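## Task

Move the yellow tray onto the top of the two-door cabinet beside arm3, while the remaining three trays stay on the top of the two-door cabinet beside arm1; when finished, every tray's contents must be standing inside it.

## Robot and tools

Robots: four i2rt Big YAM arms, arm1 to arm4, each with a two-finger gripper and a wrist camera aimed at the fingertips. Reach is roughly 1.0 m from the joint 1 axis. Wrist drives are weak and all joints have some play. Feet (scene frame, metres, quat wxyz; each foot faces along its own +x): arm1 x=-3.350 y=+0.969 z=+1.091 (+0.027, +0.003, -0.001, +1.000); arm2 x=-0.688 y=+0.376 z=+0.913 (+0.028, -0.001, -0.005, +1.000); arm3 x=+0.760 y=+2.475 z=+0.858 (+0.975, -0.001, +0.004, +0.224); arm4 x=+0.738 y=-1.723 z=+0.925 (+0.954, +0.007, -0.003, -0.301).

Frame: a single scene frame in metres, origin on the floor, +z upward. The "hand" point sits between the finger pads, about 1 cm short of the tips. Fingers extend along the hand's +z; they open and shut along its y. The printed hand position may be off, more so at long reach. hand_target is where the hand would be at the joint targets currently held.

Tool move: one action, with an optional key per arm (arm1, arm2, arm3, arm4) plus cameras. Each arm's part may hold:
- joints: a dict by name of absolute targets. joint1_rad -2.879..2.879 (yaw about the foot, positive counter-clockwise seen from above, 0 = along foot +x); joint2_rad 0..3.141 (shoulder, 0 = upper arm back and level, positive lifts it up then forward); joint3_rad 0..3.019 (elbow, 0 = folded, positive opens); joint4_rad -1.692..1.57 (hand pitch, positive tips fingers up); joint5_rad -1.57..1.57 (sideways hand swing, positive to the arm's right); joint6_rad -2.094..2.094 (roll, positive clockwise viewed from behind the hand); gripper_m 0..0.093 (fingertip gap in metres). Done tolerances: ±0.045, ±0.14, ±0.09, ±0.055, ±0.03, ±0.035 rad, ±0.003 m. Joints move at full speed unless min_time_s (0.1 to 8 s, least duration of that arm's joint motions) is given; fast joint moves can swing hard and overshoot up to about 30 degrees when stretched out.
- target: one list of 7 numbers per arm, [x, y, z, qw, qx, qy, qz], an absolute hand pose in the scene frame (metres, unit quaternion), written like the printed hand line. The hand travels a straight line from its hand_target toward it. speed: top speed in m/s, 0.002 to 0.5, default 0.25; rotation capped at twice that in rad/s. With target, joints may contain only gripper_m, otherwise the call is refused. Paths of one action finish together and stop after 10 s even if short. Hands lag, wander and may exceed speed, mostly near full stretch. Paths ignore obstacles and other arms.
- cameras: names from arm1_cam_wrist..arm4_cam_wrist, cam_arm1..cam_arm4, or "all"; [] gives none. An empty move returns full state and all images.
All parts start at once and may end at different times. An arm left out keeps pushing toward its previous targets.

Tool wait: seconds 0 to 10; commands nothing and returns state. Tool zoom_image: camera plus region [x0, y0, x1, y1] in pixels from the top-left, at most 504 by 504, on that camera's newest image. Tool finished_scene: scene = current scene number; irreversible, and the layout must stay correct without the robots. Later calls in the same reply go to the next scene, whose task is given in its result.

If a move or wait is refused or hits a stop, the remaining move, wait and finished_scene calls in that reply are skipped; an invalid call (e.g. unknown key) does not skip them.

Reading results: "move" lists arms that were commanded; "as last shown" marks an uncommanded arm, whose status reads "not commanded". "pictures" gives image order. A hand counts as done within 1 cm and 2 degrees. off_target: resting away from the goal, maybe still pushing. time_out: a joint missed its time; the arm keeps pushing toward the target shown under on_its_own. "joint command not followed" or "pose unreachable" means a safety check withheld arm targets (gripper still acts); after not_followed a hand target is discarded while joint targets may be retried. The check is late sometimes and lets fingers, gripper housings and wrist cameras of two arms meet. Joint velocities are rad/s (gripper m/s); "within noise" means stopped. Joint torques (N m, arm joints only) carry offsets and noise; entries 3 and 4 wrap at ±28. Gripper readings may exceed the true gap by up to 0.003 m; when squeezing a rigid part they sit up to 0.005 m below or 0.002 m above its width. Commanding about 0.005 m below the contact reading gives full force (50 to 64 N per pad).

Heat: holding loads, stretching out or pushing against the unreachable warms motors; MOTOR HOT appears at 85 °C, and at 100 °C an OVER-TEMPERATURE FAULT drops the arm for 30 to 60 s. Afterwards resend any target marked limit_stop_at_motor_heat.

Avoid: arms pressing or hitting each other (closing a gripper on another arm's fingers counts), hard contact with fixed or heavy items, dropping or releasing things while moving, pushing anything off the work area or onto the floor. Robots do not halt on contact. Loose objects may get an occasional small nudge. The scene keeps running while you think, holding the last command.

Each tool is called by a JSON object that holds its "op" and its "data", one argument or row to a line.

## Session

{"op": "move", "data": {
  "cameras": ["all"]
}}

Scene clock: 0.00 s.
Joint torques (N m): no reading
Heat: arm1: hottest joint2_rad 32 °C; arm2: hottest joint3_rad 32 °C; arm3: hottest joint3_rad 32 °C; arm4: hottest joint3_rad 34 °C.
Joint velocities: within noise
arm1.joint_positions: joint1_rad=+0.766 joint2_rad=+0.634 joint3_rad=+1.422 joint4_rad=-1.162 joint5_rad=-0.131 joint6_rad=-0.631 gripper_m=+0.09396
arm1.joint_status: not commanded
arm1.hand: x=-3.5248 y=+0.7837 z=+1.6824 quat_wxyz=(+0.075, +0.620, +0.543, -0.561) (m; scene frame)
arm1.hand_target: x=-3.5222 y=+0.7858 z=+1.6930 quat_wxyz=(+0.075, +0.615, +0.539, -0.571) (m; scene frame)
arm1.hand_status: not commanded
arm2.joint_positions: joint1_rad=-0.681 joint2_rad=+0.642 joint3_rad=+1.475 joint4_rad=-1.478 joint5_rad=+0.033 joint6_rad=-0.175 gripper_m=+0.09396
arm2.joint_status: not commanded
arm2.hand: x=-0.8437 y=+0.5196 z=+1.4598 quat_wxyz=(-0.214, +0.857, -0.253, -0.395) (m; scene frame)
arm2.hand_target: x=-0.8423 y=+0.5182 z=+1.4710 quat_wxyz=(-0.219, +0.851, -0.251, -0.406) (m; scene frame)
arm2.hand_status: not commanded
arm3.joint_positions: joint1_rad=-0.424 joint2_rad=+0.641 joint3_rad=+1.397 joint4_rad=-1.400 joint5_rad=+0.227 joint6_rad=+0.733 gripper_m=+0.09396
arm3.joint_status: not commanded
arm3.hand: x=+0.9971 y=+2.4438 z=+1.3841 quat_wxyz=(-0.448, -0.354, -0.818, -0.068) (m; scene frame)
arm3.hand_target: x=+0.9952 y=+2.4438 z=+1.3974 quat_wxyz=(-0.460, -0.353, -0.811, -0.074) (m; scene frame)
arm3.hand_status: not commanded
arm4.joint_positions: joint1_rad=-0.674 joint2_rad=+0.598 joint3_rad=+1.422 joint4_rad=-1.373 joint5_rad=+0.009 joint6_rad=+0.589 gripper_m=+0.09396
arm4.joint_status: not commanded
arm4.hand: x=+0.7921 y=-1.9387 z=+1.4740 quat_wxyz=(-0.457, -0.708, -0.513, +0.164) (m; scene frame)
arm4.hand_target: x=+0.7912 y=-1.9359 z=+1.4845 quat_wxyz=(-0.467, -0.703, -0.510, +0.168) (m; scene frame)
arm4.hand_status: not commanded
pictures: arm1_cam_wrist, arm2_cam_wrist, arm3_cam_wrist, arm4_cam_wrist, cam_arm1, cam_arm2, cam_arm3, cam_arm4
Images, in order (width x height): arm1_cam_wrist 672x504, arm2_cam_wrist 672x504, arm3_cam_wrist 672x504, arm4_cam_wrist 672x504, cam_arm1 896x504, cam_arm2 896x504, cam_arm3 896x504, cam_arm4 896x504.

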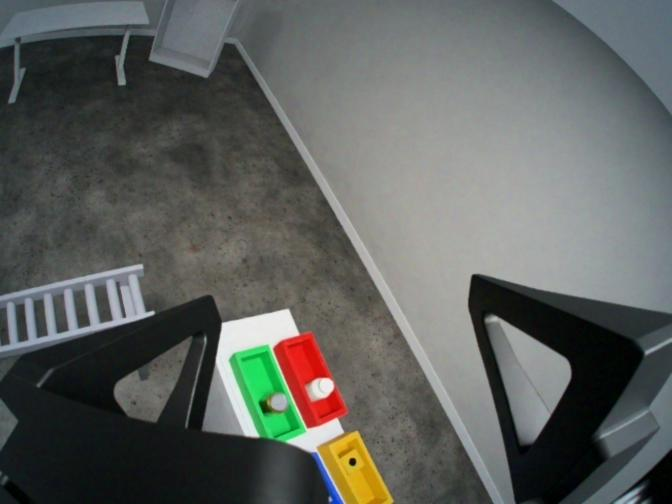

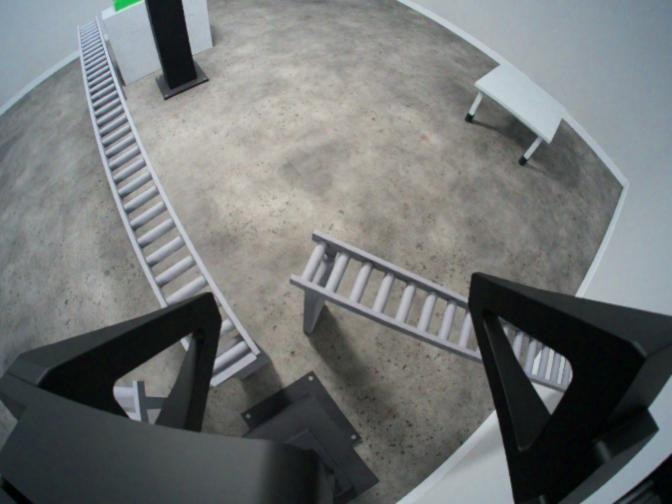

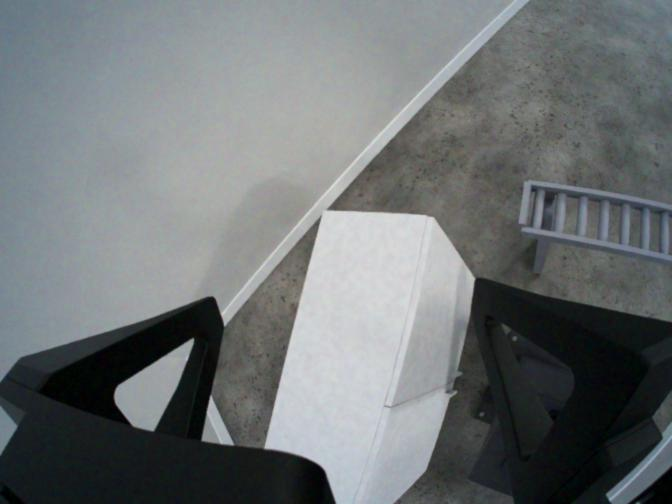

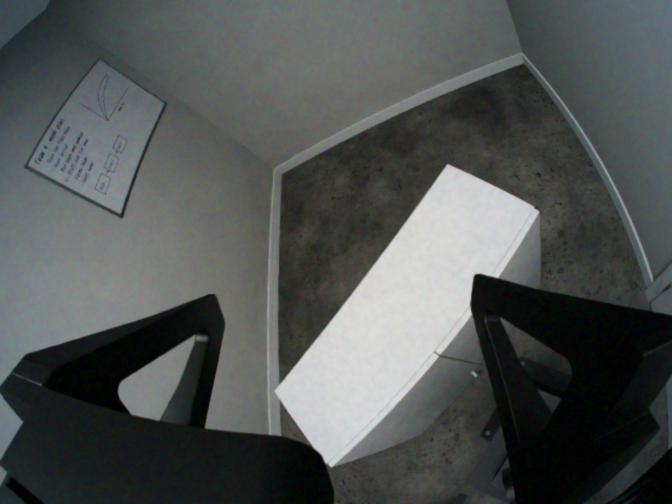

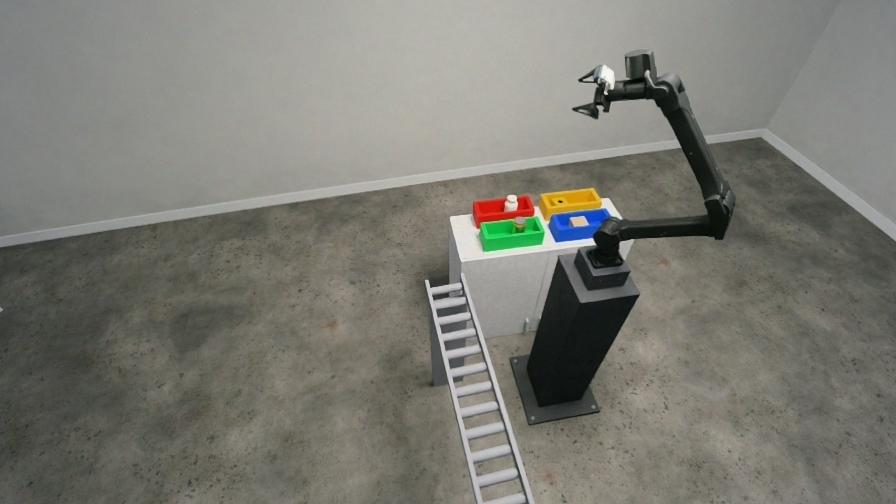

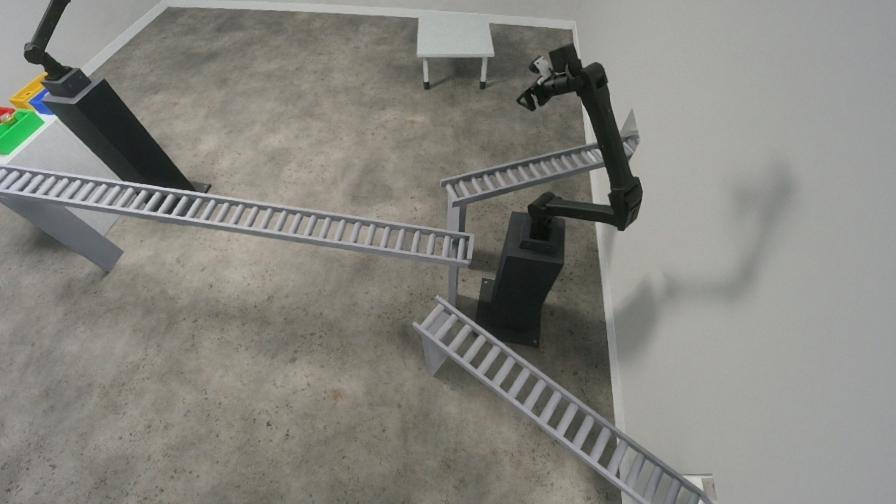

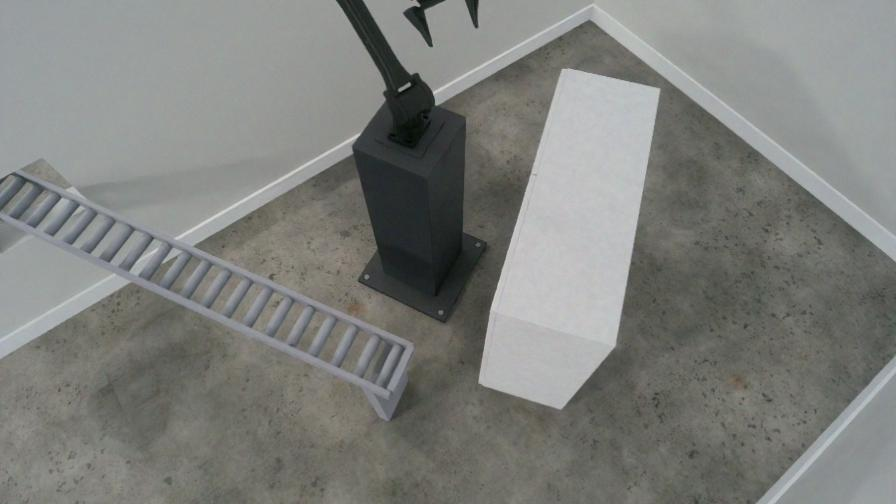

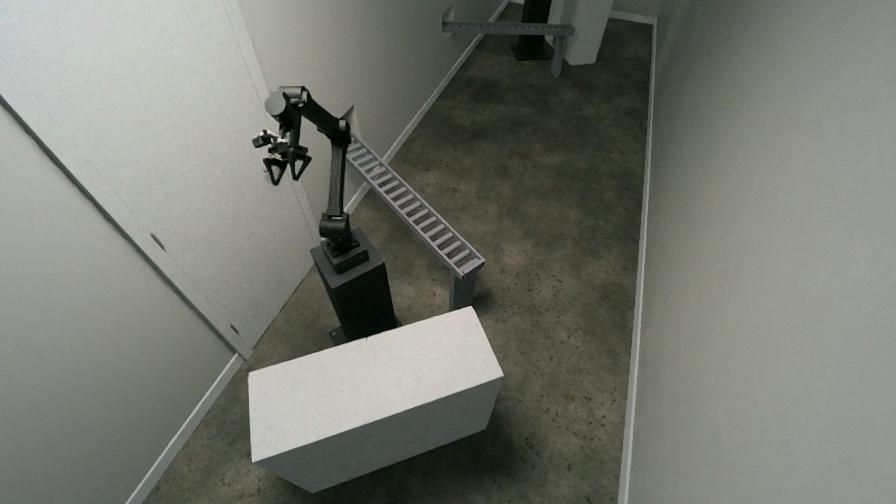

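{"op": "move", "data": {
  "arm1": {"target":[-3.85,0.80,1.16,0,0.7071,0.7071,0],"speed":0.45,"joints":{"gripper_m":0.055}},
  "arm2": {"target":[-1.02,0.66,1.08,0,0.959,0.284,0],"speed":0.45,"joints":{"gripper_m":0.055}},
  "arm3": {"target":[1.1,2.15,1.0,0,-0.284,0.959,0],"speed":0.45,"joints":{"gripper_m":0.055}},
  "cameras": ["arm1_cam_wrist","arm2_cam_wrist","arm3_cam_wrist"]
}}

Scene clock: 66.30 s.
Joint torques (N m): arm1=[-0.85 -17.67 11.33 0.23 0.29 0.01] | arm2=[1.55 -11.99 11.52 0.34 0.12 -0.11] | arm3=[1.79 -14.15 12.01 0.21 0.04 -0.1] | arm4=[-1.03 1.44 9.26 1.57 0.11 0]
Heat: arm1: hottest joint3_rad 35 °C; arm2: hottest joint3_rad 36 °C; arm3: hottest joint3_rad 36 °C; arm4: hottest joint3_rad 41 °C.
move: arm1 off_target; arm2 off_target; arm3 off_target
Joint velocities: within noise
arm1.joint_positions: joint1_rad=+0.387 joint2_rad=+1.829 joint3_rad=+1.344 joint4_rad=-1.119 joint5_rad=-0.006 joint6_rad=-1.230 gripper_m=+0.05512
arm1.joint_status: all done
arm1.hand: x=-3.8348 y=+0.8000 z=+1.1473 quat_wxyz=(+0.007, +0.710, +0.704, +0.012)
arm1.hand_target: x=-3.8495 y=+0.8001 z=+1.1601 quat_wxyz=(+0.000, +0.707, +0.707, +0.000)
arm1.hand_status: off_target (0.020 m and 1.7 deg from the pose sent, 0.615 m and 69.3 deg at the start)
arm2.joint_positions: joint1_rad=-0.663 joint2_rad=+1.516 joint3_rad=+1.208 joint4_rad=-1.316 joint5_rad=-0.011 joint6_rad=-1.273 gripper_m=+0.05513
arm2.joint_status: all done
arm2.hand: x=-1.0053 y=+0.6496 z=+1.0643 quat_wxyz=(+0.021, +0.961, +0.274, +0.012)
arm2.hand_target: x=-1.0194 y=+0.6594 z=+1.0802 quat_wxyz=(+0.000, +0.959, +0.284, +0.000)
arm2.hand_status: off_target (0.024 m and 3.0 deg from the pose sent, 0.442 m and 82.9 deg at the start)
arm3.joint_positions: joint1_rad=-1.225 joint2_rad=+1.609 joint3_rad=+1.242 joint4_rad=-1.270 joint5_rad=-0.010 joint6_rad=-1.327 gripper_m=+0.05507
arm3.joint_status: all done
arm3.hand: x=+1.0802 y=+2.1663 z=+0.9789 quat_wxyz=(+0.016, +0.273, -0.961, -0.031)
arm3.hand_target: x=+1.0990 y=+2.1512 z=+1.0006 quat_wxyz=(+0.000, +0.284, -0.959, +0.000)
arm3.hand_status: off_target (0.033 m and 4.2 deg from the pose sent, 0.494 m and 93.6 deg at the start)
arm4: as last shown
Images, in order (width x height): arm1_cam_wrist 672x504, arm2_cam_wrist 672x504, arm3_cam_wrist 672x504.

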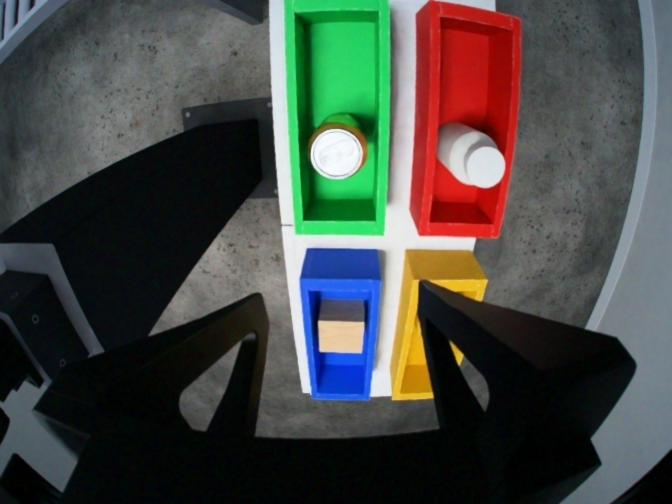

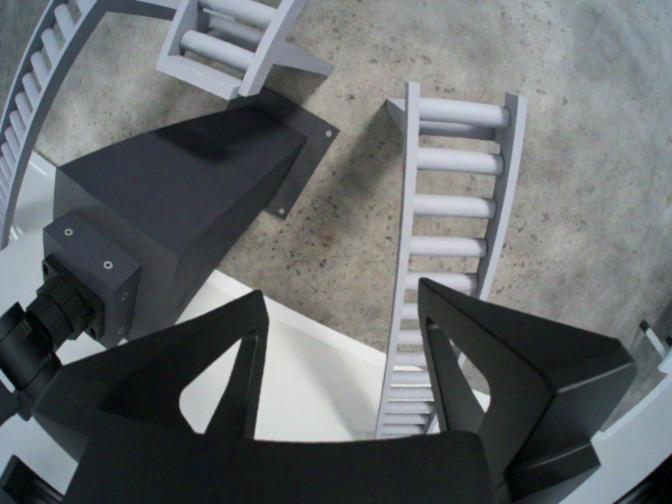

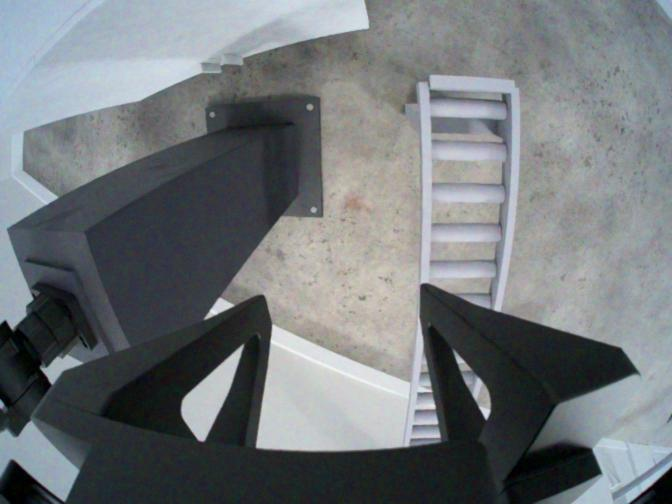

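{"op": "move", "data": {
  "arm1": {"target":[-4.036,1.108,1.0,0,0.713,0.701,0],"speed":0.35},
  "arm2": {"target":[-1.18,0.332,1.03,0,1,0,0],"speed":0.35},
  "cameras": ["arm1_cam_wrist"]
}}

Scene clock: 114.87 s.
Joint torques (N m): arm1=[0.73 -24.64 11.43 0.27 0.11 0.01] | arm2=[1.61 -13.04 11.12 -0.02 0.3 0.19] | arm3=[1.9 -14.15 12.04 0.23 0.04 -0.08] | arm4=[-1.14 1.49 9.24 1.51 0.09 0.01]
Heat: arm1: hottest joint3_rad 37 °C; arm2: hottest joint3_rad 41 °C; arm3: hottest joint3_rad 42 °C; arm4: hottest joint3_rad 43 °C.
move: arm1 off_target; arm2 off_target
Joint velocities: within noise
arm1.joint_positions: joint1_rad=-0.154 joint2_rad=+2.436 joint3_rad=+1.959 joint4_rad=-1.114 joint5_rad=+0.002 joint6_rad=-1.737 gripper_m=+0.05512
arm1.joint_status: not commanded
arm1.hand: x=-4.0237 y=+1.1117 z=+0.9971 quat_wxyz=(+0.005, +0.722, +0.692, +0.005)
arm1.hand_target: x=-4.0356 y=+1.1078 z=+1.0002 quat_wxyz=(-0.001, +0.713, +0.701, +0.000)
arm1.hand_status: off_target (0.013 m and 1.6 deg from the pose sent, 0.396 m and 1.7 deg at the start)
arm2.joint_positions: joint1_rad=+0.139 joint2_rad=+1.675 joint3_rad=+1.288 joint4_rad=-1.205 joint5_rad=-0.013 joint6_rad=+0.069 gripper_m=+0.05513
arm2.joint_status: not commanded
arm2.hand: x=-1.1639 y=+0.3332 z=+1.0202 quat_wxyz=(+0.001, +1.000, +0.007, +0.012)
arm2.hand_target: x=-1.1795 y=+0.3320 z=+1.0301 quat_wxyz=(+0.000, +1.000, +0.000, +0.000)
arm2.hand_status: off_target (0.019 m and 1.6 deg from the pose sent, 0.364 m and 31.9 deg at the start)
arm3, arm4: as last shown
arm3.joint_positions: joint1_rad=-1.225 joint2_rad=+1.609 joint3_rad=+1.242 joint4_rad=-1.270 joint5_rad=-0.010 joint6_rad=-1.328 gripper_m=+0.05507
Images, in order (width x height): arm1_cam_wrist 672x504.

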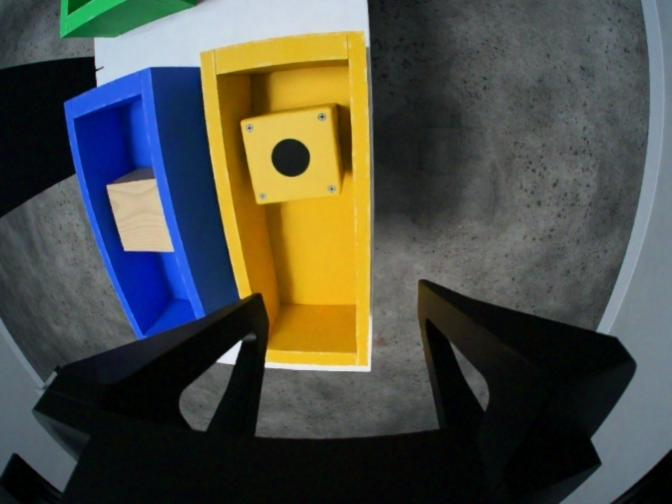

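{"op": "move", "data": {
  "arm1": {"target":[-4.048,1.131,0.90,0,0.710,0.704,0],"speed":0.25},
  "cameras": ["arm1_cam_wrist"]
}}

Scene clock: 129.80 s.
Joint torques (N m): arm1=[-0.62 -26.75 10.71 0.5 0.13 0.01] | arm2=[0.79 -12.92 11.17 -0.02 0.32 0.22] | arm3=[1.79 -14.04 12.05 0.23 0.03 -0.08] | arm4=[-1.26 1.61 9.14 1.58 0.11 0.03]
Heat: arm1: hottest joint3_rad 38 °C; arm2: hottest joint3_rad 43 °C; arm3: hottest joint3_rad 43 °C; arm4: hottest joint3_rad 43 °C.
move: arm1 off_target
Joint velocities: within noise
arm1.joint_positions: joint1_rad=-0.167 joint2_rad=+2.658 joint3_rad=+2.080 joint4_rad=-1.038 joint5_rad=+0.002 joint6_rad=-1.774 gripper_m=+0.05512
arm1.joint_status: not commanded
arm1.hand: x=-4.0314 y=+1.1223 z=+0.8860 quat_wxyz=(+0.015, +0.713, +0.701, +0.011)
arm1.hand_target: x=-4.0472 y=+1.1310 z=+0.9003 quat_wxyz=(+0.000, +0.710, +0.704, +0.000)
arm1.hand_status: off_target (0.023 m and 2.2 deg from the pose sent, 0.102 m and 2.0 deg at the start)
arm2, arm3, arm4: as last shown
arm2.joint_positions: joint1_rad=+0.139 joint2_rad=+1.675 joint3_rad=+1.288 joint4_rad=-1.205 joint5_rad=-0.013 joint6_rad=+0.070 gripper_m=+0.05513
Images, in order (width x height): arm1_cam_wrist 672x504.

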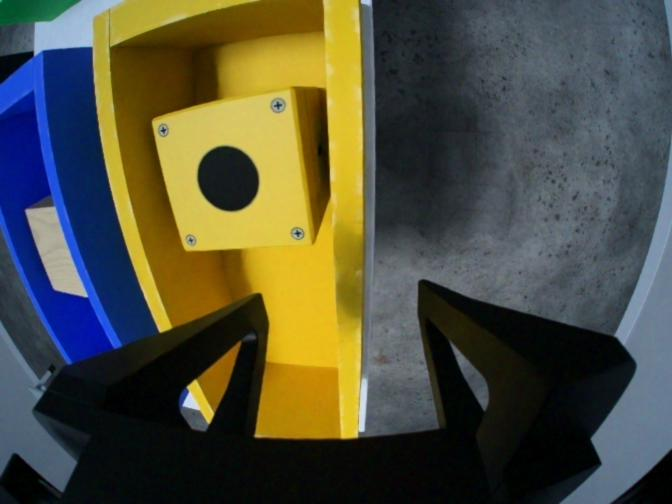

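{"op": "move", "data": {
  "arm1": {"target":[-4.046,1.129,0.838,-0.012,0.710,0.704,-0.010],"speed":0.15},
  "cameras": ["arm1_cam_wrist"]
}}

Scene clock: 148.23 s.
Joint torques (N m): arm1=[-0.62 -24.64 9.69 0.95 0.1 0.06] | arm2=[1.32 -13.27 11.15 -0.09 0.29 0.17] | arm3=[1.73 -14.1 12.01 0.21 0.03 -0.08] | arm4=[-1.38 1.44 9.26 1.54 0.09 0]
Heat: arm1: hottest joint2_rad 41 °C; arm2: hottest joint3_rad 43 °C; arm3: hottest joint3_rad 44 °C; arm4: hottest joint3_rad 43 °C.
move: arm1 off_target
Joint velocities: within noise
arm1.joint_positions: joint1_rad=-0.167 joint2_rad=+2.716 joint3_rad=+2.088 joint4_rad=-0.926 joint5_rad=-0.002 joint6_rad=-1.777 gripper_m=+0.05510
arm1.joint_status: not commanded
arm1.hand: x=-4.0419 y=+1.1240 z=+0.8483 quat_wxyz=(-0.009, +0.712, +0.702, -0.007)
arm1.hand_target: x=-4.0456 y=+1.1290 z=+0.8383 quat_wxyz=(-0.012, +0.710, +0.704, -0.010)
arm1.hand_status: off_target (0.012 m and 0.6 deg from the pose sent, 0.051 m and 4.0 deg at the start)
arm2, arm3, arm4: as last shown
Images, in order (width x height): arm1_cam_wrist 672x504.

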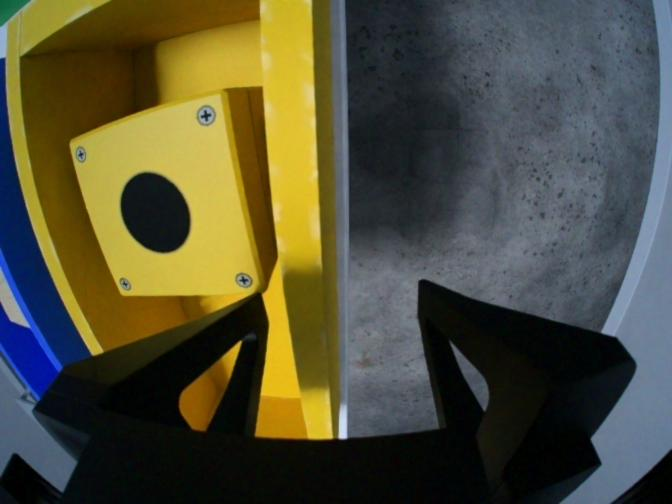

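{"op": "move", "data": {
  "arm1": {"target":[-4.033,1.141,0.842,-0.008,0.710,0.704,-0.007],"speed":0.15},
  "cameras": ["arm1_cam_wrist"]
}}

Scene clock: 161.47 s.
Joint torques (N m): arm1=[-0.67 -26.11 7.06 1.06 0.15 0.01] | arm2=[0.85 -12.51 11.02 -0.27 0.22 0.21] | arm3=[1.79 -14.1 12.01 0.25 0.04 -0.08] | arm4=[-1.08 1.44 9.31 1.52 0.08 0]
Heat: arm1: hottest joint2_rad 40 °C; arm2: hottest joint3_rad 44 °C; arm3: hottest joint3_rad 45 °C; arm4: hottest joint3_rad 43 °C.
move: arm1 done
Joint velocities: within noise
arm1.joint_positions: joint1_rad=-0.183 joint2_rad=+2.714 joint3_rad=+2.070 joint4_rad=-0.919 joint5_rad=-0.002 joint6_rad=-1.793 gripper_m=+0.05510
arm1.joint_status: not commanded
arm1.hand: x=-4.0333 y=+1.1340 z=+0.8442 quat_wxyz=(-0.005, +0.712, +0.702, -0.005)
arm1.hand_target: x=-4.0329 y=+1.1409 z=+0.8421 quat_wxyz=(-0.008, +0.710, +0.704, -0.007)
arm1.hand_status: done (0.007 m and 0.5 deg from the pose sent, 0.020 m and 0.4 deg at the start)
arm2, arm3, arm4: as last shown
Images, in order (width x height): arm1_cam_wrist 672x504.

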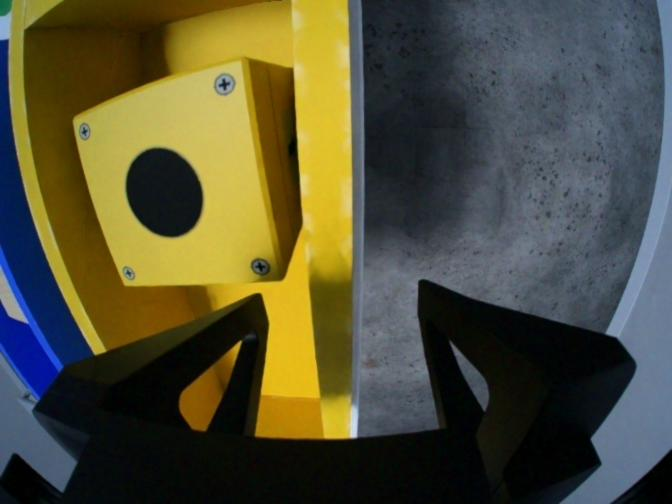

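{"op": "move", "data": {
  "arm1": {"target":[-4.031,1.142,0.827,-0.008,0.710,0.704,-0.007],"speed":0.1}
}}

{"op": "move", "data": {
  "arm1": {"joints":{"gripper_m":0.004}},
  "cameras": ["arm1_cam_wrist"]
}}

Scene clock: 167.50 s.
Joint torques (N m): arm1=[-0.91 -25.05 7.51 1.1 0.13 0.01] | arm2=[1.14 -12.81 11.23 -0.08 0.34 0.2] | arm3=[1.79 -14.04 12.01 0.25 0.04 -0.08] | arm4=[-1.44 1.67 9.2 1.55 0.1 0.02]
Heat: arm1: hottest joint2_rad 41 °C; arm2: hottest joint3_rad 44 °C; arm3: hottest joint3_rad 45 °C; arm4: hottest joint3_rad 43 °C.
move: arm1 off_target
Joint velocities: within noise
arm1.joint_positions: joint1_rad=-0.185 joint2_rad=+2.720 joint3_rad=+2.070 joint4_rad=-0.902 joint5_rad=-0.002 joint6_rad=-1.796 gripper_m=+0.05510
arm1.joint_status: not commanded
arm1.hand: x=-4.0348 y=+1.1357 z=+0.8398 quat_wxyz=(-0.010, +0.712, +0.702, -0.008)
arm1.hand_target: x=-4.0306 y=+1.1418 z=+0.8272 quat_wxyz=(-0.008, +0.710, +0.704, -0.007)
arm1.hand_status: off_target (0.015 m and 0.4 deg from the pose sent, 0.019 m and 0.5 deg at the start)
arm2, arm3, arm4: as last shown
pictures: none

Scene clock: 168.20 s.
Joint torques (N m): arm1=[-0.91 -24.94 7.6 1.01 0.21 0.06] | arm2=[0.91 -12.92 11.06 -0.21 0.23 0.21] | arm3=[1.79 -14.15 12.04 0.21 0.04 -0.08] | arm4=[-0.97 1.32 9.24 1.62 0.12 0.02]
Heat: arm1: hottest joint2_rad 41 °C; arm2: hottest joint3_rad 44 °C; arm3: hottest joint3_rad 45 °C; arm4: hottest joint3_rad 44 °C.
move: arm1 off_target
Joint velocities: within noise
arm1.joint_positions: joint1_rad=-0.186 joint2_rad=+2.721 joint3_rad=+2.070 joint4_rad=-0.898 joint5_rad=-0.004 joint6_rad=-1.801 gripper_m=+0.01102
arm1.joint_status: gripper_m off_target (ended at +0.01105, target +0.00400)
arm1.hand: x=-4.0353 y=+1.1362 z=+0.8393 quat_wxyz=(-0.011, +0.710, +0.704, -0.009)
arm1.hand_target: x=-4.0306 y=+1.1419 z=+0.8272 quat_wxyz=(-0.008, +0.710, +0.704, -0.007)
arm1.hand_status: not commanded
arm2, arm3, arm4: as last shown
Images, in order (width x height): arm1_cam_wrist 672x504.

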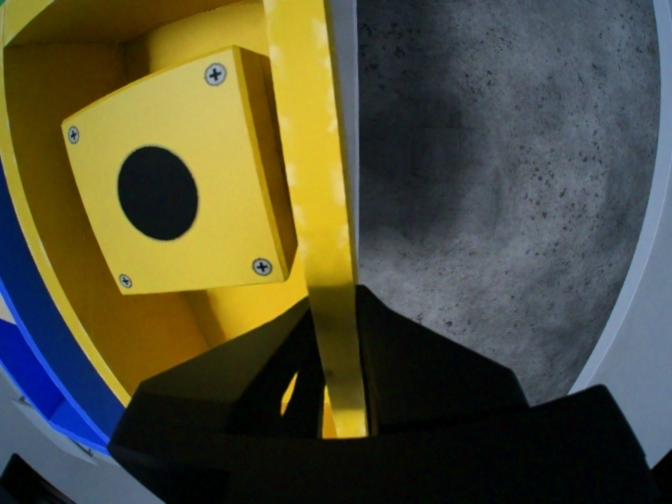

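{"op": "move", "data": {
  "arm1": {"target":[-4.034,1.139,0.96,-0.012,0.710,0.704,-0.010],"speed":0.12}
}}

{"op": "move", "data": {
  "arm1": {"target":[-3.975,1.10,1.18,-0.012,0.710,0.704,-0.010],"speed":0.25},
  "cameras": ["arm1_cam_wrist","cam_arm1"]
}}

Scene clock: 182.73 s.
Joint torques (N m): arm1=[-0.44 -29.45 8.55 -0.02 0.14 0.09] | arm2=[0.97 -12.63 10.88 -0.08 0.26 0.2] | arm3=[1.79 -14.1 12.03 0.21 0.04 -0.08] | arm4=[-0.79 1.73 9.28 1.57 0.09 -0.01]
Heat: arm1: hottest joint2_rad 41 °C; arm2: hottest joint3_rad 44 °C; arm3: hottest joint3_rad 46 °C; arm4: hottest joint3_rad 44 °C.
move: arm1 off_target
Joint velocities: within noise
arm1.joint_positions: joint1_rad=-0.186 joint2_rad=+2.549 joint3_rad=+1.970 joint4_rad=-1.009 joint5_rad=-0.003 joint6_rad=-1.801 gripper_m=+0.01102
arm1.joint_status: not commanded
arm1.hand: x=-4.0201 y=+1.1326 z=+0.9243 quat_wxyz=(+0.005, +0.710, +0.704, +0.002)
arm1.hand_target: x=-4.0336 y=+1.1390 z=+0.9595 quat_wxyz=(-0.012, +0.710, +0.704, -0.010)
arm1.hand_status: off_target (0.039 m and 2.4 deg from the pose sent, 0.121 m and 0.2 deg at the start)
arm2, arm3: as last shown
arm4.joint_positions: joint1_rad=-0.674 joint2_rad=+0.598 joint3_rad=+1.422 joint4_rad=-1.373 joint5_rad=+0.009 joint6_rad=+0.589 gripper_m=+0.09396
arm4.joint_status: not commanded
arm4.hand: x=+0.7921 y=-1.9387 z=+1.4740 quat_wxyz=(-0.457, -0.708, -0.513, +0.164)
arm4.hand_target: x=+0.7912 y=-1.9359 z=+1.4845 quat_wxyz=(-0.467, -0.703, -0.510, +0.168)
arm4.hand_status: not commanded
pictures: none

Scene clock: 184.50 s.
Joint torques (N m): arm1=[0.32 -25.05 11.19 -0.08 0.17 0.27] | arm2=[1.79 -12.75 11.23 0.05 0.29 0.17] | arm3=[1.79 -14.15 12.01 0.25 0.04 -0.08] | arm4=[-1.08 1.44 9.21 1.58 0.08 0.02]
Heat: arm1: hottest joint2_rad 41 °C; arm2: hottest joint3_rad 44 °C; arm3: hottest joint3_rad 46 °C; arm4: hottest joint3_rad 44 °C.
move: arm1 off_target
Joint velocities: within noise
arm1.joint_positions: joint1_rad=-0.159 joint2_rad=+2.103 joint3_rad=+1.781 joint4_rad=-1.269 joint5_rad=-0.003 joint6_rad=-1.783 gripper_m=+0.01102
arm1.joint_status: not commanded
arm1.hand: x=-3.9649 y=+1.1017 z=+1.1491 quat_wxyz=(+0.007, +0.707, +0.707, +0.002)
arm1.hand_target: x=-3.9742 y=+1.0998 z=+1.1798 quat_wxyz=(-0.012, +0.710, +0.704, -0.010)
arm1.hand_status: off_target (0.033 m and 2.6 deg from the pose sent, 0.262 m and 2.4 deg at the start; pose on its path clipped on 21 of 53 steps)
arm2, arm4: as last shown
arm3.joint_positions: joint1_rad=-1.225 joint2_rad=+1.609 joint3_rad=+1.242 joint4_rad=-1.270 joint5_rad=-0.010 joint6_rad=-1.328 gripper_m=+0.05507
arm3.joint_status: not commanded
arm3.hand: x=+1.0802 y=+2.1663 z=+0.9789 quat_wxyz=(+0.016, +0.273, -0.961, -0.031)
arm3.hand_target: x=+1.0990 y=+2.1512 z=+1.0006 quat_wxyz=(+0.000, +0.284, -0.959, +0.000)
arm3.hand_status: not commanded
Images, in order (width x height): arm1_cam_wrist 672x504, cam_arm1 896x504.

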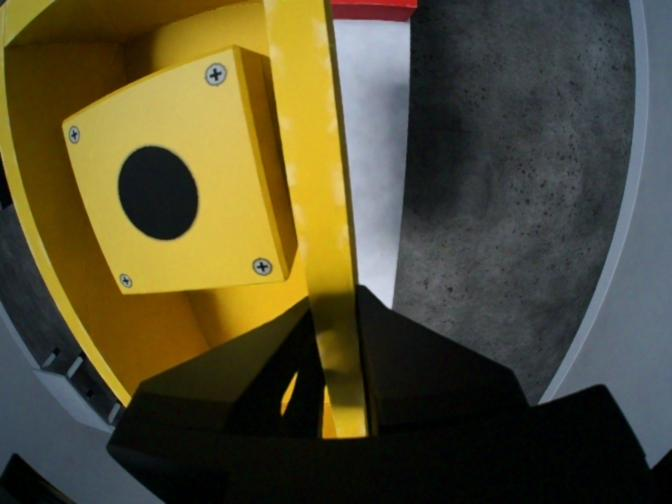

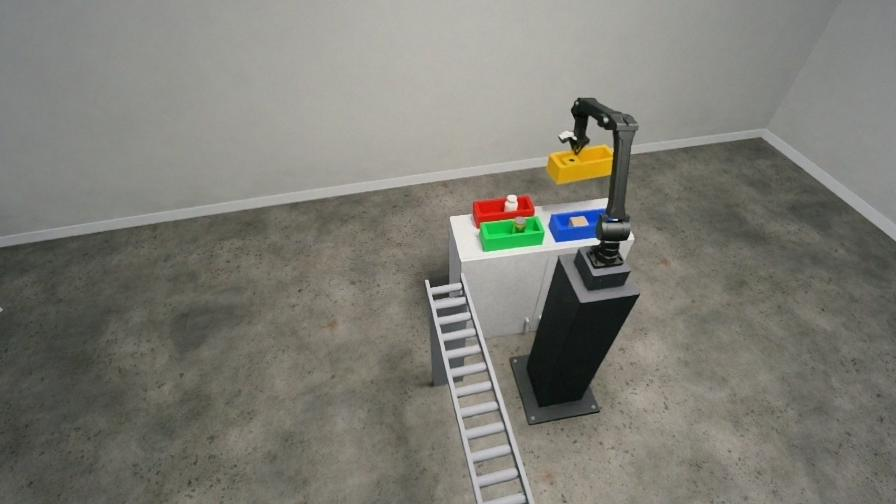

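{"op": "move", "data": {
  "arm1": {"joints":{"joint1_rad":1.615,"joint6_rad":-1.50},"min_time_s":3.5},
  "cameras": ["arm1_cam_wrist","cam_arm1"]
}}

{"op": "zoom_image", "data": {
  "camera": "cam_arm1",
  "region": [380, 180, 580, 340]
}}

Scene clock: 232.67 s.
Joint torques (N m): arm1=[-0.97 -25.11 11.23 -0.06 0.18 0.27] | arm2=[1.26 -12.69 11.32 -0.02 0.27 0.16] | arm3=[1.67 -14.27 12.03 0.23 0.03 -0.08] | arm4=[-1.32 1.32 9.28 1.58 0.08 0.01]
Heat: arm1: hottest joint2_rad 43 °C; arm2: hottest joint3_rad 45 °C; arm3: hottest joint3_rad 47 °C; arm4: hottest joint3_rad 44 °C.
move: arm1 done
Joint velocities: arm1=[within noise] | arm2=[within noise] | arm3=[-0.024 0.005 0.002 -0.022 -0.154 -0.007 -0.001] | arm4=[within noise]
arm1.joint_positions: joint1_rad=+1.621 joint2_rad=+2.103 joint3_rad=+1.781 joint4_rad=-1.269 joint5_rad=-0.004 joint6_rad=-1.512 gripper_m=+0.01102
arm1.joint_status: all done
arm1.hand: x=-3.3511 y=+0.3388 z=+1.1441 quat_wxyz=(-0.002, +0.031, +0.999, +0.011)
arm1.hand_target: x=-3.3549 y=+0.3298 z=+1.1748 quat_wxyz=(-0.001, +0.040, +0.999, -0.012)
arm1.hand_status: not commanded
arm2.joint_positions: joint1_rad=+0.139 joint2_rad=+1.675 joint3_rad=+1.288 joint4_rad=-1.205 joint5_rad=-0.013 joint6_rad=+0.070 gripper_m=+0.05513
arm2.joint_status: not commanded
arm2.hand: x=-1.1639 y=+0.3332 z=+1.0202 quat_wxyz=(+0.001, +1.000, +0.007, +0.012)
arm2.hand_target: x=-1.1795 y=+0.3320 z=+1.0301 quat_wxyz=(+0.000, +1.000, +0.000, +0.000)
arm2.hand_status: not commanded
arm3, arm4: as last shown
Images, in order (width x height): arm1_cam_wrist 672x504, cam_arm1 896x504.

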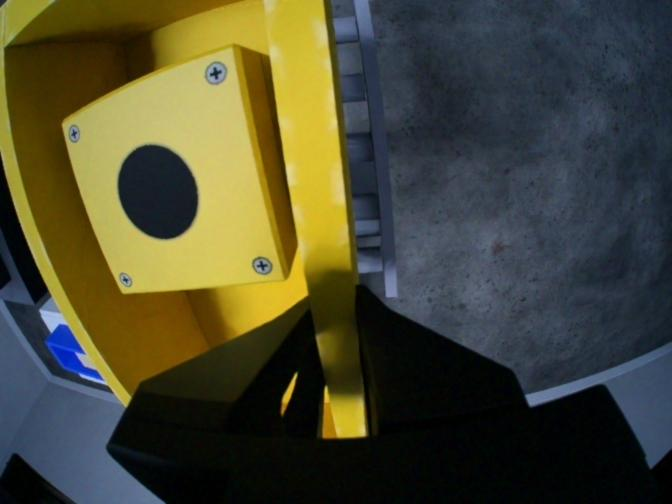

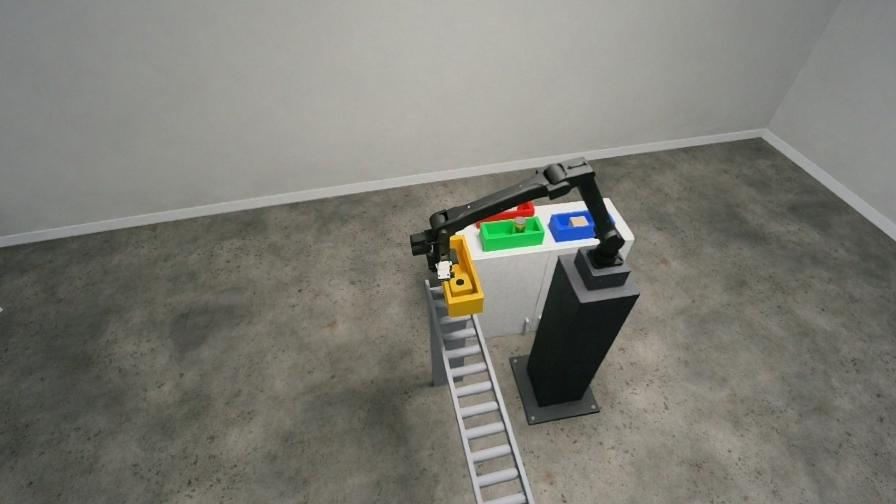

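Scaled by 2.520 from the camera's image (finer frame: 1280x720).

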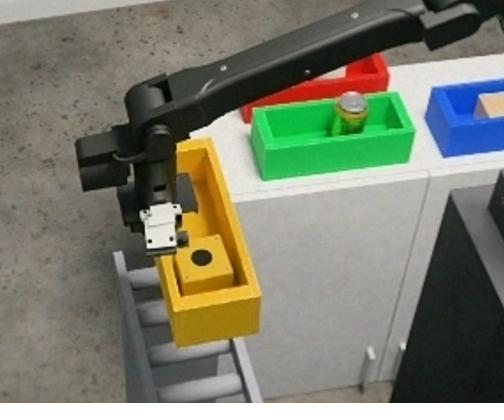

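{"op": "move", "data": {
  "arm1": {"target":[-3.36,0.319,1.02,0,0.022,0.9993,-0.024],"speed":0.2},
  "cameras": ["arm1_cam_wrist","cam_arm1"]
}}

{"op": "zoom_image", "data": {
  "camera": "cam_arm1",
  "region": [400, 200, 540, 340]
}}

Scene clock: 264.73 s.
Joint torques (N m): arm1=[-1.03 -26.52 8.76 0.76 0.12 0] | arm2=[0.62 -12.69 10.91 -0.12 0.28 0.2] | arm3=[1.85 -14.15 12.03 0.23 0.04 -0.08] | arm4=[-1.2 1.67 9.24 1.54 0.08 0.02]
Heat: arm1: hottest joint2_rad 44 °C; arm2: hottest joint3_rad 45 °C; arm3: hottest joint3_rad 47 °C; arm4: hottest joint3_rad 44 °C.
move: arm1 off_target
Joint velocities: within noise
arm1.joint_positions: joint1_rad=+1.619 joint2_rad=+2.295 joint3_rad=+1.674 joint4_rad=-0.962 joint5_rad=-0.002 joint6_rad=-1.524 gripper_m=+0.01102
arm1.joint_status: not commanded
arm1.hand: x=-3.3539 y=+0.3376 z=+0.9892 quat_wxyz=(-0.002, +0.026, +1.000, +0.007)
arm1.hand_target: x=-3.3601 y=+0.3198 z=+1.0200 quat_wxyz=(-0.001, +0.022, +0.999, -0.024)
arm1.hand_status: off_target (0.036 m and 3.6 deg from the pose sent, 0.126 m and 4.1 deg at the start)
arm2, arm3, arm4: as last shown
Images, in order (width x height): arm1_cam_wrist 672x504, cam_arm1 896x504.

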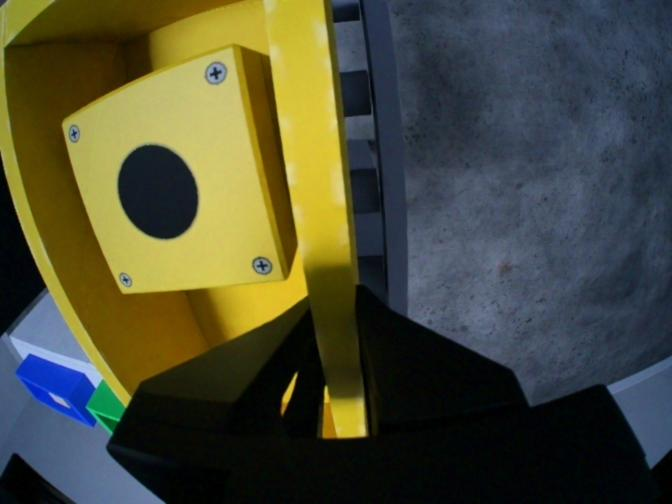

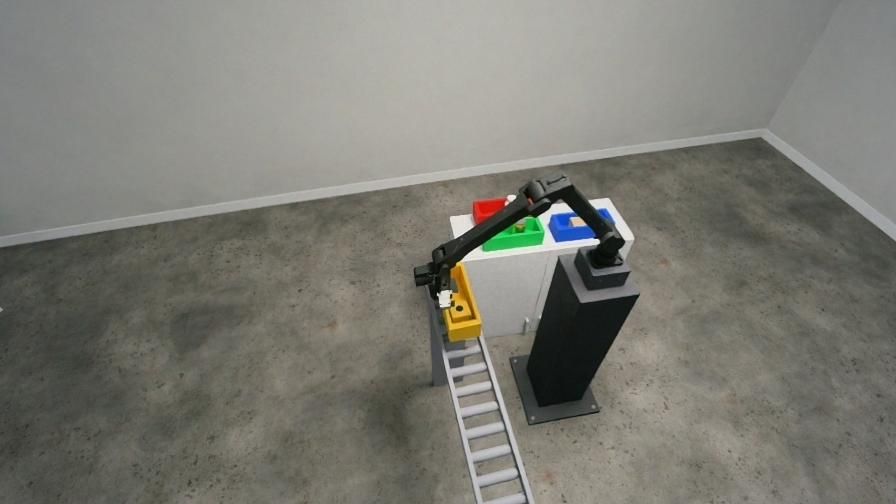

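Scaled by 3.600 from the camera's image (finer frame: 1280x720).

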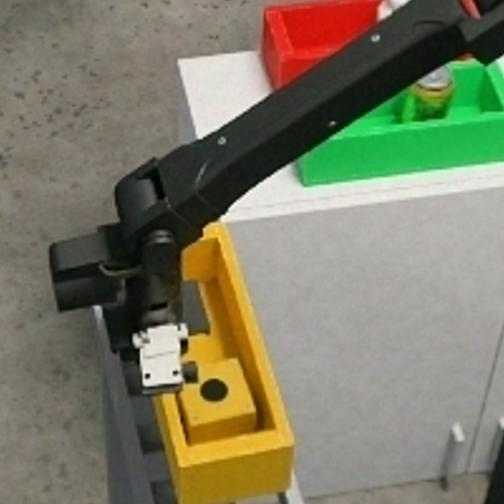

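{"op": "move", "data": {
  "arm1": {"target":[-3.362,0.308,0.965,0,0.020,0.9993,-0.026],"speed":0.15},
  "cameras": ["arm1_cam_wrist","cam_arm1"]
}}

{"op": "zoom_image", "data": {
  "camera": "cam_arm1",
  "region": [400, 220, 540, 360]
}}

Scene clock: 276.73 s.
Joint torques (N m): arm1=[-1.2 -26.75 10.88 0.39 0.12 0.04] | arm2=[0.56 -13.16 11.06 -0.2 0.26 0.19] | arm3=[1.73 -14.15 11.99 0.24 0.04 -0.08] | arm4=[-1.2 1.61 9.32 1.5 0.1 0.01]
Heat: arm1: hottest joint2_rad 44 °C; arm2: hottest joint3_rad 45 °C; arm3: hottest joint3_rad 48 °C; arm4: hottest joint3_rad 44 °C.
move: arm1 off_target
Joint velocities: within noise
arm1.joint_positions: joint1_rad=+1.617 joint2_rad=+2.395 joint3_rad=+1.676 joint4_rad=-0.878 joint5_rad=-0.003 joint6_rad=-1.535 gripper_m=+0.01102
arm1.joint_status: not commanded
arm1.hand: x=-3.3554 y=+0.3420 z=+0.9288 quat_wxyz=(-0.002, +0.022, +1.000, +0.014)
arm1.hand_target: x=-3.3621 y=+0.3100 z=+0.9658 quat_wxyz=(-0.001, +0.020, +0.999, -0.026)
arm1.hand_status: off_target (0.050 m and 4.5 deg from the pose sent, 0.039 m and 3.8 deg at the start)
arm2, arm3, arm4: as last shown
Images, in order (width x height): arm1_cam_wrist 672x504, cam_arm1 896x504.

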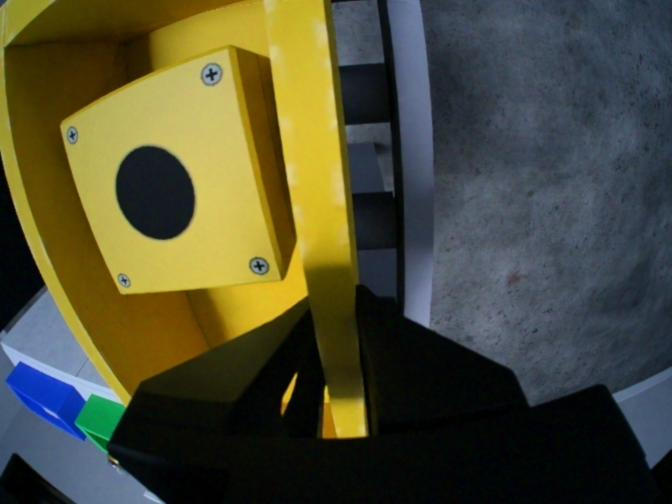

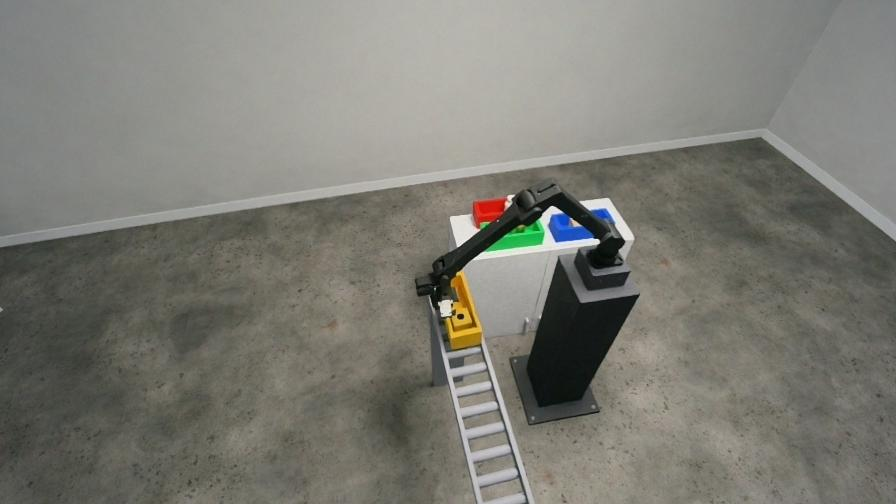

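Scaled by 3.600 from the camera's image (finer frame: 1280x720).

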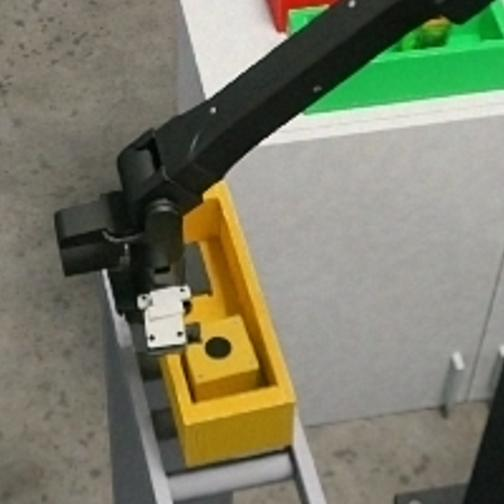

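{"op": "move", "data": {
  "arm1": {"target":[-3.362,0.295,0.995,0,0.020,0.9993,-0.026],"speed":0.1},
  "cameras": ["cam_arm1","arm1_cam_wrist"]
}}

{"op": "zoom_image", "data": {
  "camera": "cam_arm1",
  "region": [400, 220, 540, 360]
}}

Scene clock: 326.30 s.
Joint torques (N m): arm1=[-1.14 -28.45 11.62 -0.12 0.12 0.04] | arm2=[0.21 -13.16 10.96 -0.18 0.27 0.18] | arm3=[1.85 -14.15 12.03 0.24 0.04 -0.08] | arm4=[-1.2 1.55 9.21 1.48 0.1 0.01]
Heat: arm1: hottest joint2_rad 45 °C; arm2: hottest joint3_rad 46 °C; arm3: hottest joint3_rad 48 °C; arm4: hottest joint3_rad 45 °C.
move: arm1 off_target
Joint velocities: within noise
arm1.joint_positions: joint1_rad=+1.617 joint2_rad=+2.395 joint3_rad=+1.728 joint4_rad=-0.940 joint5_rad=-0.003 joint6_rad=-1.535 gripper_m=+0.01102
arm1.joint_status: not commanded
arm1.hand: x=-3.3554 y=+0.3318 z=+0.9441 quat_wxyz=(-0.002, +0.022, +1.000, +0.019)
arm1.hand_target: x=-3.3621 y=+0.2978 z=+0.9953 quat_wxyz=(-0.001, +0.020, +0.999, -0.026)
arm1.hand_status: off_target (0.063 m and 5.1 deg from the pose sent, 0.081 m and 4.5 deg at the start)
arm2, arm3, arm4: as last shown
pictures: arm1_cam_wrist, cam_arm1
Images, in order (width x height): arm1_cam_wrist 672x504, cam_arm1 896x504.

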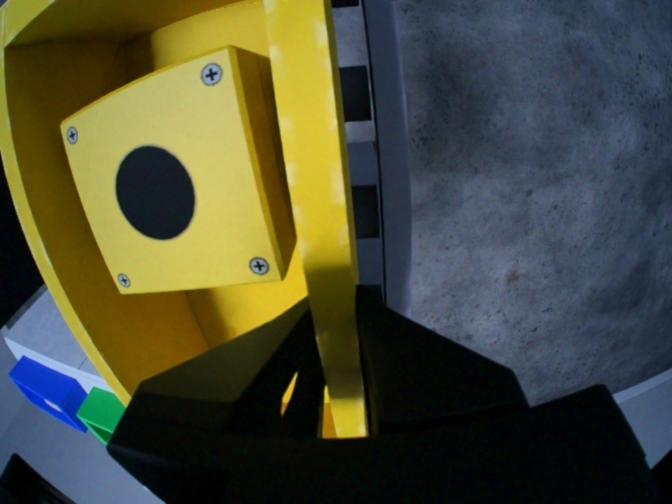

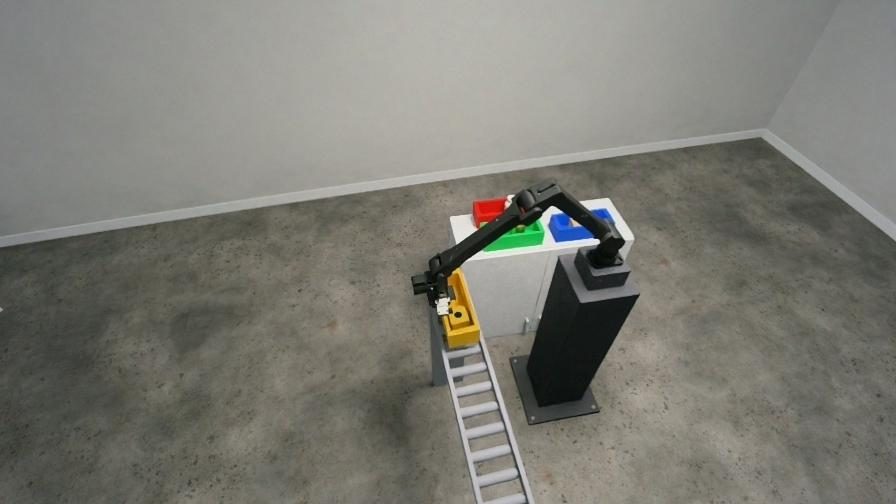

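Scaled by 3.600 from the camera's image (finer frame: 1280x720).

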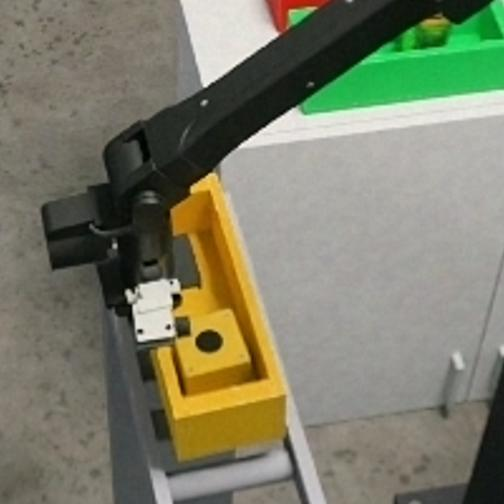

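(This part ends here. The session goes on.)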